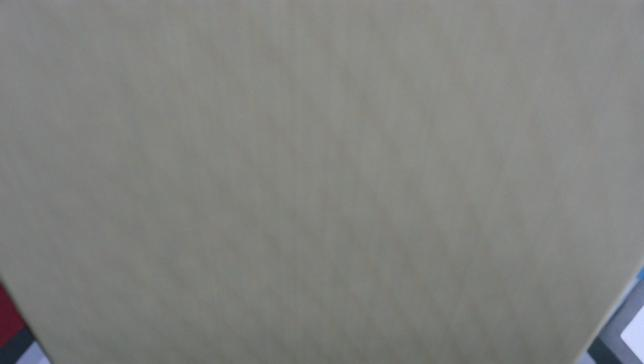

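>>> move(joints={"torso_squat_rad":0.9,"torso_shift_rad":0.2,"torso_pitch_rad":0.85,"head_tilt_rad":0.3,"head_pan_rad":0.0}, cameras=["head_camera"])

>>> move(target={"side":"left","x":0.35,"y":0.38,"z":0.86,"quat_wxyz":[0.7071,0,-0.7071,0]}, min_time_s=2.5, cameras=["head_camera"])

Scene clock: 141.97 s.
Joint torques (N m): left_arm=[-5.37 2.28 5.63 -19.92 -3.39 3.76 -0.65] | right_arm=[18.73 0.43 -1.05 7.58 -0.19 1.07 -0.04]
External joint torques (N m): left_arm=[-7.73 0.21 4.23 -10.6 -2.66 3.04 -0.6] | right_arm=[0.8 0.91 -0.68 1.02 -0.05 0.1 -0.01]
Motor temperatures (°C): left_arm=[32 28 32 39 34 33 37] | right_arm=[34 30 32 30 35 36 34]
Wrist force (N): left_arm=[-23.8 1.3 -16.9] | right_arm=[2.2 0.2 -4.2]
Wrist torque (N m): left_arm=[-0.32 1.56 0.41] | right_arm=[0.04 0.19 -0.07]
Wrist force, peak (N): left_arm=[-25.9 2.1 -15.6] | right_arm=[-0.7 0.8 -5.7]
move: done
base_odometry: x=-0.059 y=-0.455 heading=-0.001
lidar_m: 0.85 0.88 1.42 4.15 1.35 0.97 0.92 0.96 1.29 3.24 2.41 0.88
base_status: not commanded
joint_positions: torso_squat_rad=+0.900 torso_shift_rad=+0.200 torso_pitch_rad=+0.851 torso_yaw_rad=+0.000 left_shoulder_pitch_rad=-0.093 left_shoulder_roll_rad=+0.317 left_shoulder_yaw_rad=-0.196 left_elbow_rad=-2.030 left_forearm_roll_rad=+2.286 left_wrist_pitch_rad=-0.386 left_hand_roll_rad=-2.060 left_gripper_m=+0.074 right_shoulder_pitch_rad=-0.040 right_shoulder_roll_rad=-0.021 right_shoulder_yaw_rad=-0.018 right_elbow_rad=-0.235 right_forearm_roll_rad=+0.049 right_wrist_pitch_rad=-0.014 right_hand_roll_rad=+0.035 right_gripper_m=+0.099 head_pan_rad=+0.000 head_tilt_rad=+0.300
joint_status: all done
wheel_motors_off: 0
motor_effort: left_wheel=-3(4) right_wheel=+16(21)
chest: x=+0.0913 y=+0.0002 z=+0.9110 quat_wxyz=(+0.911, +0.000, +0.413, +0.000) (m; base frame)
left_hand: x=+0.4057 y=+0.2199 z=+0.5139 quat_wxyz=(+0.873, +0.000, -0.488, +0.000) (m; base frame)
right_hand: x=-0.3168 y=-0.2360 z=+0.3594 quat_wxyz=(+0.959, +0.002, +0.279, +0.044) (m; base frame)
pictures: head_camera
camera_calibration:
head_camera: T_world_to_cam=[[-0.0148817, -0.99951, -0.0275262, 0.0312799], [-0.888193, 0.0258579, -0.458742, 0.749963], [0.459229, 0.0176217, -0.888143, 0.739033], [0, 0, 0, 1]] pos_world=[0.327192, -0.00115093, 1.00127]

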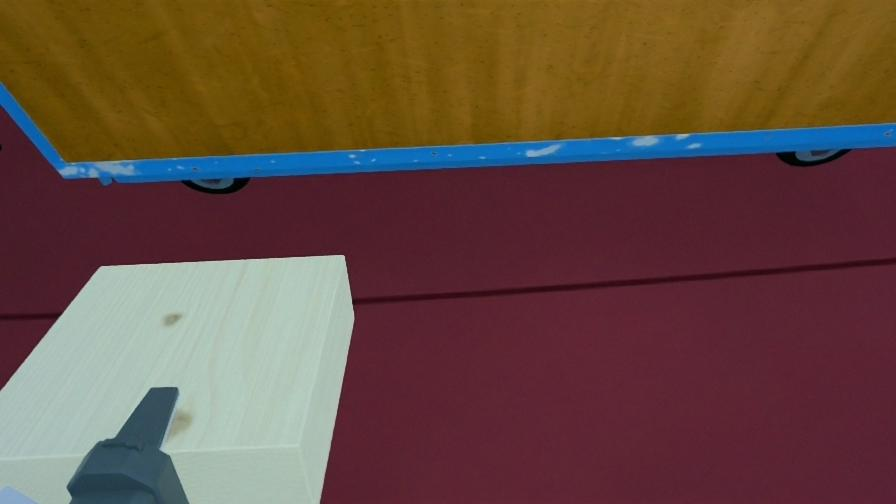

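Scene clock: 144.80 s.
Joint torques (N m): left_arm=[3.94 2.1 11.74 -11.94 3.63 -0.87 -0.27] | right_arm=[18.7 -0.01 -0.73 7.53 -0.35 1.06 -0.03]
External joint torques (N m): left_arm=[-4.84 -1.08 5.55 -6.04 2.92 -0.73 -0.22] | right_arm=[0.76 0.47 -0.36 0.98 -0.22 0.08 0]
Motor temperatures (°C): left_arm=[31 28 32 39 34 33 37] | right_arm=[34 30 32 30 35 36 34]
Wrist force (N): left_arm=[-27.1 1.3 -1.0] | right_arm=[2.6 0.9 -4.4]
Wrist torque (N m): left_arm=[-0.18 1.78 0.44] | right_arm=[-0.10 0.22 -0.04]
Wrist force, peak (N): left_arm=[-25.1 2.9 -16.8] | right_arm=[2.9 0.8 -4.9]
move: done
base_odometry: x=-0.059 y=-0.455 heading=-0.001
lidar_m: 0.84 0.88 1.42 4.12 1.37 0.96 0.91 0.97 1.29 3.23 2.40 0.89
base_status: not commanded
joint_positions: torso_squat_rad=+0.900 torso_shift_rad=+0.200 torso_pitch_rad=+0.851 torso_yaw_rad=+0.000 left_shoulder_pitch_rad=+0.421 left_shoulder_roll_rad=+0.066 left_shoulder_yaw_rad=+0.916 left_elbow_rad=-2.615 left_forearm_roll_rad=+2.496 left_wrist_pitch_rad=+0.435 left_hand_roll_rad=-1.499 left_gripper_m=+0.074 right_shoulder_pitch_rad=-0.040 right_shoulder_roll_rad=-0.021 right_shoulder_yaw_rad=-0.018 right_elbow_rad=-0.235 right_forearm_roll_rad=+0.049 right_wrist_pitch_rad=-0.014 right_hand_roll_rad=+0.035 right_gripper_m=+0.099 head_pan_rad=+0.000 head_tilt_rad=+0.300
joint_status: all done
wheel_motors_off: 0
motor_effort: left_wheel=-3(4) right_wheel=+15(19)
chest: x=+0.0913 y=+0.0002 z=+0.9110 quat_wxyz=(+0.911, +0.000, +0.413, +0.000) (m; base frame)
left_hand: x=+0.3497 y=+0.3809 z=+0.8589 quat_wxyz=(+0.704, -0.006, -0.711, -0.006) (m; base frame)
left_hand_status: reached (checked arc, as near as the solve gets, planned for 2.5 s): 1 mm and 1.2 deg off.
right_hand: x=-0.3168 y=-0.2360 z=+0.3594 quat_wxyz=(+0.959, +0.002, +0.279, +0.044) (m; base frame)
pictures: head_camera
camera_calibration:
head_camera: T_world_to_cam=[[-0.0149263, -0.999512, -0.0274368, 0.0312052], [-0.888192, 0.0258565, -0.458744, 0.749965], [0.45923, 0.0175218, -0.888145, 0.739034], [0, 0, 0, 1]] pos_world=[0.327192, -0.00115069, 1.00127]

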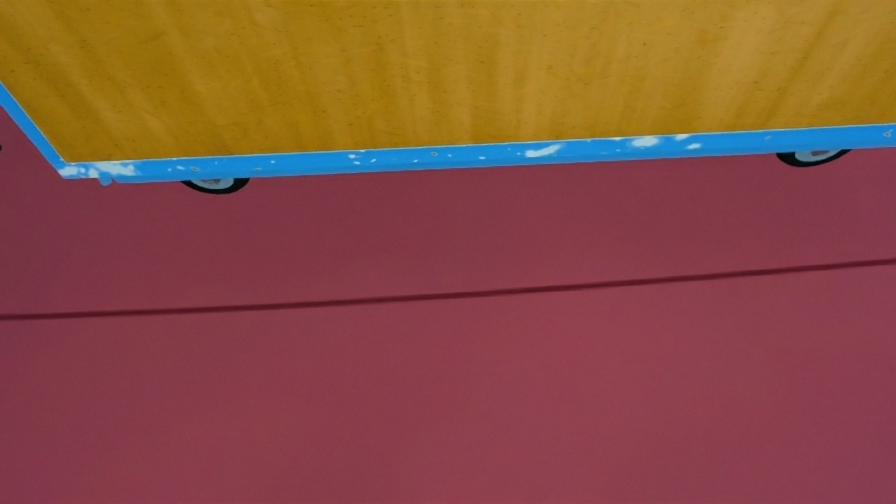

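>>> move(target={"side":"left","x":0.35,"y":0.29,"z":0.86,"quat_wxyz":[0.7071,0,-0.7071,0]}, min_time_s=1, cameras=[])

>>> move(base={"x_m_s":0.25,"for_s":2.2}, cameras=["head_camera"])

Scene clock: 147.67 s.
Joint torques (N m): left_arm=[1.42 0.33 5.66 -17.6 4 4.95 -0.25] | right_arm=[18.76 0.05 -0.82 7.42 -0.16 1.07 0.06]
External joint torques (N m): left_arm=[-6.26 -1.9 1.73 -9.01 3.21 3.84 -0.2] | right_arm=[0.83 0.54 -0.45 0.86 -0.03 0.09 0.08]
Motor temperatures (°C): left_arm=[31 28 32 39 34 33 37] | right_arm=[34 30 32 30 35 36 34]
Wrist force (N): left_arm=[-26.7 1.3 5.7] | right_arm=[2.6 0.3 -3.8]
Wrist torque (N m): left_arm=[-0.06 1.77 0.48] | right_arm=[-0.03 0.19 -0.09]
Wrist force, peak (N): left_arm=[-29.1 3.6 -0.2] | right_arm=[2.6 0.2 -5.2]
move: short
base_odometry: x=-0.059 y=-0.455 heading=-0.001
lidar_m: 0.84 0.89 1.41 4.15 1.36 0.96 0.92 0.97 1.30 3.22 2.40 0.89
base_status: not commanded
joint_positions: torso_squat_rad=+0.900 torso_shift_rad=+0.200 torso_pitch_rad=+0.851 torso_yaw_rad=+0.000 left_shoulder_pitch_rad=+0.415 left_shoulder_roll_rad=+0.000 left_shoulder_yaw_rad=+0.511 left_elbow_rad=-2.615 left_forearm_roll_rad=+2.792 left_wrist_pitch_rad=+0.623 left_hand_roll_rad=-2.171 left_gripper_m=+0.074 right_shoulder_pitch_rad=-0.040 right_shoulder_roll_rad=-0.021 right_shoulder_yaw_rad=-0.018 right_elbow_rad=-0.235 right_forearm_roll_rad=+0.049 right_wrist_pitch_rad=-0.014 right_hand_roll_rad=+0.035 right_gripper_m=+0.099 head_pan_rad=+0.000 head_tilt_rad=+0.300
joint_status: all done
wheel_motors_off: 0
motor_effort: left_wheel=-2(3) right_wheel=+17(19)
chest: x=+0.0912 y=+0.0002 z=+0.9110 quat_wxyz=(+0.911, +0.000, +0.413, +0.000) (m; base frame)
left_hand: x=+0.3498 y=+0.2912 z=+0.8581 quat_wxyz=(+0.607, -0.062, -0.790, -0.062) (m; base frame)
left_hand_status: short (checked arc, as near as the solve gets, planned for 1.0 s): 2 mm and 17.9 deg off. The place is met; only the turn is off.
right_hand: x=-0.3168 y=-0.2360 z=+0.3594 quat_wxyz=(+0.959, +0.002, +0.279, +0.044) (m; base frame)
pictures: none
No camera images: "cameras" was empty.

Scene clock: 150.87 s.
Joint torques (N m): left_arm=[1.75 0.52 5.72 -17.8 4.01 4.89 -0.3] | right_arm=[18.65 0.14 -0.81 7.57 -0.33 1.17 -0.09]
External joint torques (N m): left_arm=[-5.92 -1.72 1.78 -9.26 3.22 3.81 -0.24] | right_arm=[0.72 0.62 -0.44 1.01 -0.2 0.19 -0.07]
Motor temperatures (°C): left_arm=[31 28 32 39 34 33 37] | right_arm=[34 30 32 30 35 36 34]
Wrist force (N): left_arm=[-25.7 0.8 5.8] | right_arm=[2.5 0.6 -4.3]
Wrist torque (N m): left_arm=[-0.20 1.76 0.48] | right_arm=[-0.05 0.21 -0.05]
Wrist force, peak (N): left_arm=[-28.6 0.8 3.8] | right_arm=[2.4 0.6 -4.8]
move: done
base_odometry: x=+0.491 y=-0.455 heading=-0.001
lidar_m: 0.29 0.30 0.42 1.80 2.16 1.53 1.48 1.53 2.05 4.88 0.45 0.30
base_status: done (sent for 2.2 of 2.2 s)
joint_positions: torso_squat_rad=+0.900 torso_shift_rad=+0.200 torso_pitch_rad=+0.851 torso_yaw_rad=+0.000 left_shoulder_pitch_rad=+0.415 left_shoulder_roll_rad=+0.000 left_shoulder_yaw_rad=+0.511 left_elbow_rad=-2.615 left_forearm_roll_rad=+2.792 left_wrist_pitch_rad=+0.623 left_hand_roll_rad=-2.171 left_gripper_m=+0.074 right_shoulder_pitch_rad=-0.040 right_shoulder_roll_rad=-0.021 right_shoulder_yaw_rad=-0.018 right_elbow_rad=-0.235 right_forearm_roll_rad=+0.049 right_wrist_pitch_rad=-0.014 right_hand_roll_rad=+0.035 right_gripper_m=+0.099 head_pan_rad=+0.000 head_tilt_rad=+0.300
joint_status: not commanded
wheel_motors_off: 0
motor_effort: left_wheel=+2(31) right_wheel=-5(46)
chest: x=+0.0913 y=+0.0002 z=+0.9110 quat_wxyz=(+0.911, +0.000, +0.413, +0.000) (m; base frame)
left_hand: x=+0.3498 y=+0.2912 z=+0.8580 quat_wxyz=(+0.607, -0.062, -0.790, -0.062) (m; base frame)
right_hand: x=-0.3167 y=-0.2360 z=+0.3594 quat_wxyz=(+0.959, +0.002, +0.279, +0.044) (m; base frame)
pictures: head_camera
camera_calibration:
head_camera: T_world_to_cam=[[-0.0149263, -0.999512, -0.0274368, 0.0312052], [-0.888192, 0.0258565, -0.458744, 0.749965], [0.45923, 0.0175218, -0.888145, 0.739034], [0, 0, 0, 1]] pos_world=[0.327192, -0.00115069, 1.00127]

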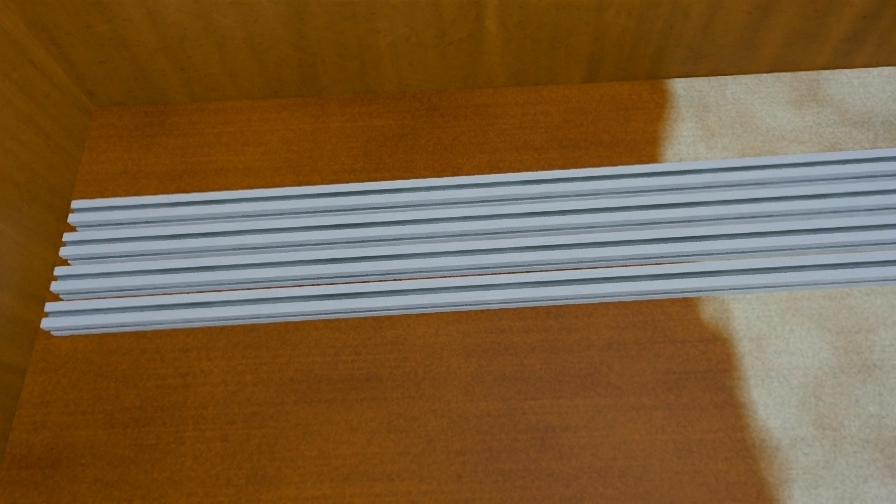

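>>> move(joints={"head_tilt_rad":0.75,"head_pan_rad":0.25}, cameras=["head_camera"])

Scene clock: 155.87 s.
Joint torques (N m): left_arm=[1.78 0.68 5.74 -17.7 4.01 4.96 -0.28] | right_arm=[18.7 -0.03 -0.62 7.71 -0.4 1.17 -0.07]
External joint torques (N m): left_arm=[-5.89 -1.55 1.81 -9.15 3.22 3.87 -0.23] | right_arm=[0.76 0.46 -0.26 1.15 -0.27 0.19 -0.04]
Motor temperatures (°C): left_arm=[31 28 32 39 34 33 37] | right_arm=[34 30 32 30 35 36 34]
Wrist force (N): left_arm=[-26.4 -0.1 4.5] | right_arm=[2.1 0.6 -4.0]
Wrist torque (N m): left_arm=[-0.08 1.76 0.47] | right_arm=[-0.03 0.14 -0.04]
Wrist force, peak (N): left_arm=[-27.3 0.4 6.2] | right_arm=[2.6 0.8 -4.8]
move: done
base_odometry: x=+0.491 y=-0.455 heading=-0.001
lidar_m: 0.29 0.29 0.42 1.80 2.15 1.54 1.46 1.54 2.03 4.88 0.45 0.32
base_status: not commanded
joint_positions: torso_squat_rad=+0.900 torso_shift_rad=+0.200 torso_pitch_rad=+0.851 torso_yaw_rad=+0.000 left_shoulder_pitch_rad=+0.415 left_shoulder_roll_rad=+0.000 left_shoulder_yaw_rad=+0.511 left_elbow_rad=-2.615 left_forearm_roll_rad=+2.792 left_wrist_pitch_rad=+0.623 left_hand_roll_rad=-2.171 left_gripper_m=+0.074 right_shoulder_pitch_rad=-0.040 right_shoulder_roll_rad=-0.021 right_shoulder_yaw_rad=-0.018 right_elbow_rad=-0.235 right_forearm_roll_rad=+0.049 right_wrist_pitch_rad=-0.014 right_hand_roll_rad=+0.035 right_gripper_m=+0.099 head_pan_rad=+0.250 head_tilt_rad=+0.750
joint_status: all done
wheel_motors_off: 0
motor_effort: left_wheel=+2(3) right_wheel=-3(5)
chest: x=+0.0913 y=+0.0002 z=+0.9110 quat_wxyz=(+0.911, +0.000, +0.413, +0.000) (m; base frame)
left_hand: x=+0.3498 y=+0.2912 z=+0.8580 quat_wxyz=(+0.607, -0.062, -0.790, -0.062) (m; base frame)
right_hand: x=-0.3167 y=-0.2360 z=+0.3594 quat_wxyz=(+0.959, +0.002, +0.278, +0.044) (m; base frame)
pictures: head_camera
camera_calibration:
head_camera: T_world_to_cam=[[0.13747, -0.969244, -0.204128, 0.173573], [-0.990469, -0.132726, -0.0368219, 0.343203], [0.00859626, 0.207245, -0.978251, 0.946941], [0, 0, 0, 1]] pos_world=[0.307931, 0.017538, 0.974415]

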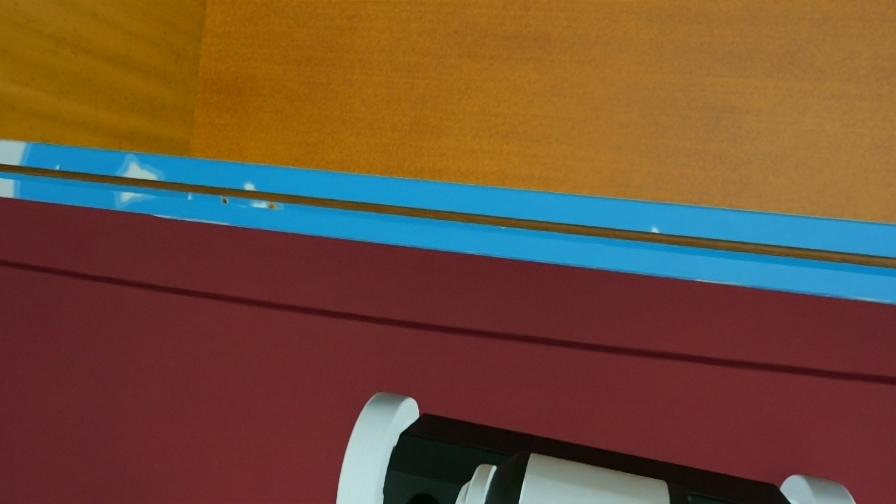

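>>> move(base={"x_m_s":0.1,"for_s":0.5}, joints={"torso_squat_rad":1.0,"torso_shift_rad":0.3,"torso_pitch_rad":0.86,"head_tilt_rad":0.35,"head_pan_rad":0.0,"right_gripper_m":0.0,"right_shoulder_roll_rad":-0.2}, cameras=["head_camera"])

>>> move(target={"side":"right","x":0.30,"y":-0.30,"z":0.72,"quat_wxyz":[0.966,0,-0.259,0]}, min_time_s=2.5, cameras=["head_camera"])

Scene clock: 163.50 s.
Joint torques (N m): left_arm=[1.86 0.86 5.32 -17.89 4.01 5.05 -0.23] | right_arm=[19.78 -1.65 -1.14 7.73 -0.23 1.08 0.05]
External joint torques (N m): left_arm=[-5.9 -1.35 1.37 -9.38 3.22 3.96 -0.18] | right_arm=[0.82 2.27 -0.42 1.1 -0.09 0.07 0.07]
Motor temperatures (°C): left_arm=[31 28 32 39 34 33 37] | right_arm=[34 30 32 30 35 36 34]
Wrist force (N): left_arm=[-26.3 0.8 5.0] | right_arm=[2.5 1.2 -4.0]
Wrist torque (N m): left_arm=[-0.21 1.72 0.48] | right_arm=[-0.06 0.22 -0.05]
Wrist force, peak (N): left_arm=[-29.8 1.8 4.5] | right_arm=[2.6 1.9 -4.9]
move: done
base_odometry: x=+0.541 y=-0.455 heading=+0.000
lidar_m: 0.25 0.26 0.34 1.79 2.23 1.60 1.52 1.60 2.11 4.64 0.37 0.26
base_status: done (sent for 0.5 of 0.5 s)
joint_positions: torso_squat_rad=+1.000 torso_shift_rad=+0.300 torso_pitch_rad=+0.861 torso_yaw_rad=+0.000 left_shoulder_pitch_rad=+0.415 left_shoulder_roll_rad=+0.000 left_shoulder_yaw_rad=+0.511 left_elbow_rad=-2.615 left_forearm_roll_rad=+2.792 left_wrist_pitch_rad=+0.623 left_hand_roll_rad=-2.171 left_gripper_m=+0.074 right_shoulder_pitch_rad=-0.040 right_shoulder_roll_rad=-0.200 right_shoulder_yaw_rad=-0.018 right_elbow_rad=-0.235 right_forearm_roll_rad=+0.049 right_wrist_pitch_rad=-0.014 right_hand_roll_rad=+0.035 right_gripper_m=+0.000 head_pan_rad=+0.000 head_tilt_rad=+0.350
joint_status: all done
wheel_motors_off: 0
motor_effort: left_wheel=+1(31) right_wheel=-2(24)
chest: x=+0.1186 y=+0.0001 z=+0.8435 quat_wxyz=(+0.909, +0.000, +0.417, +0.000) (m; base frame)
left_hand: x=+0.3766 y=+0.2912 z=+0.7880 quat_wxyz=(+0.611, -0.062, -0.787, -0.061) (m; base frame)
right_hand: x=-0.2824 y=-0.3706 z=+0.3051 quat_wxyz=(+0.952, -0.075, +0.284, +0.089) (m; base frame)
pictures: head_camera
camera_calibration:
head_camera: T_world_to_cam=[[-0.0165423, -0.999512, -0.0264921, 0.0292912], [-0.914084, 0.025855, -0.404699, 0.69922], [0.405186, 0.0175214, -0.914066, 0.704811], [0, 0, 0, 1]] pos_world=[0.354051, -0.00115069, 0.927994]

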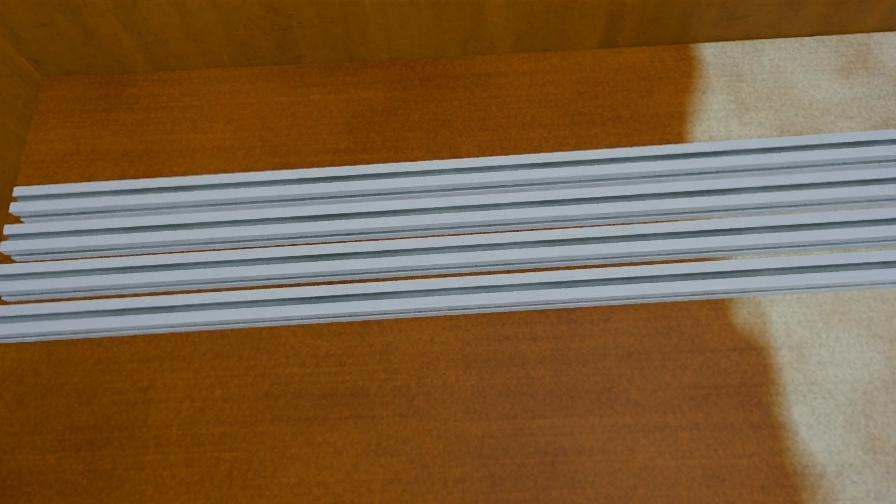

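Scene clock: 166.53 s.
Joint torques (N m): left_arm=[1.68 0.74 5.78 -18.03 4.14 4.95 -0.28] | right_arm=[1.82 10.34 -2.48 3.37 -0.73 -0.8 0.23]
External joint torques (N m): left_arm=[-6.09 -1.47 1.83 -9.52 3.35 3.85 -0.23] | right_arm=[0.4 1.47 -0.49 1.19 -0.34 0.19 0.21]
Motor temperatures (°C): left_arm=[31 28 32 39 34 33 37] | right_arm=[34 30 32 30 35 36 34]
Wrist force (N): left_arm=[-25.4 0.3 5.1] | right_arm=[-3.8 -1.4 -3.9]
Wrist torque (N m): left_arm=[-0.17 1.87 0.45] | right_arm=[0.00 -0.16 -0.07]
Wrist force, peak (N): left_arm=[-27.7 1.3 5.0] | right_arm=[-3.7 4.7 -3.3]
move: short
base_odometry: x=+0.541 y=-0.455 heading=+0.000
lidar_m: 0.24 0.25 0.35 1.79 2.24 1.59 1.52 1.59 2.12 4.65 0.37 0.26
base_status: not commanded
joint_positions: torso_squat_rad=+1.000 torso_shift_rad=+0.300 torso_pitch_rad=+0.861 torso_yaw_rad=+0.000 left_shoulder_pitch_rad=+0.415 left_shoulder_roll_rad=+0.000 left_shoulder_yaw_rad=+0.511 left_elbow_rad=-2.615 left_forearm_roll_rad=+2.792 left_wrist_pitch_rad=+0.623 left_hand_roll_rad=-2.171 left_gripper_m=+0.074 right_shoulder_pitch_rad=+1.945 right_shoulder_roll_rad=-0.866 right_shoulder_yaw_rad=-1.452 right_elbow_rad=-2.617 right_forearm_roll_rad=-0.365 right_wrist_pitch_rad=-0.670 right_hand_roll_rad=-1.371 right_gripper_m=+0.000 head_pan_rad=+0.000 head_tilt_rad=+0.350
joint_status: all done
wheel_motors_off: 0
motor_effort: left_wheel=+2(3) right_wheel=-3(5)
chest: x=+0.1186 y=+0.0002 z=+0.8435 quat_wxyz=(+0.909, +0.000, +0.417, +0.000) (m; base frame)
left_hand: x=+0.3766 y=+0.2912 z=+0.7880 quat_wxyz=(+0.611, -0.062, -0.787, -0.061) (m; base frame)
right_hand: x=+0.3002 y=-0.3007 z=+0.7200 quat_wxyz=(+0.946, +0.246, -0.199, +0.066) (m; base frame)
right_hand_status: short (checked arc, as near as the solve gets, planned for 2.7 s): 1 mm and 30.1 deg off. The place is met; only the turn is off.
pictures: head_camera
camera_calibration:
head_camera: T_world_to_cam=[[-0.0165032, -0.99951, -0.026584, 0.0293597], [-0.914085, 0.0258564, -0.404696, 0.699178], [0.405186, 0.0176213, -0.914065, 0.704719], [0, 0, 0, 1]] pos_world=[0.354051, -0.00115094, 0.927894]

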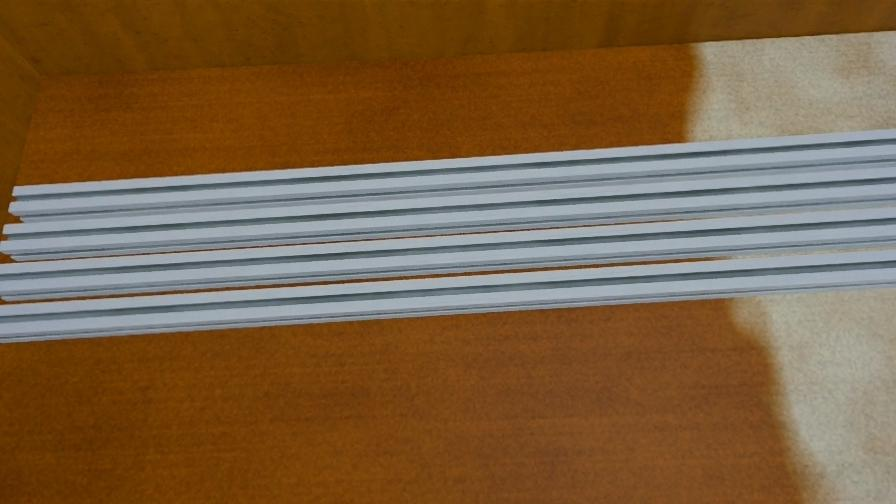

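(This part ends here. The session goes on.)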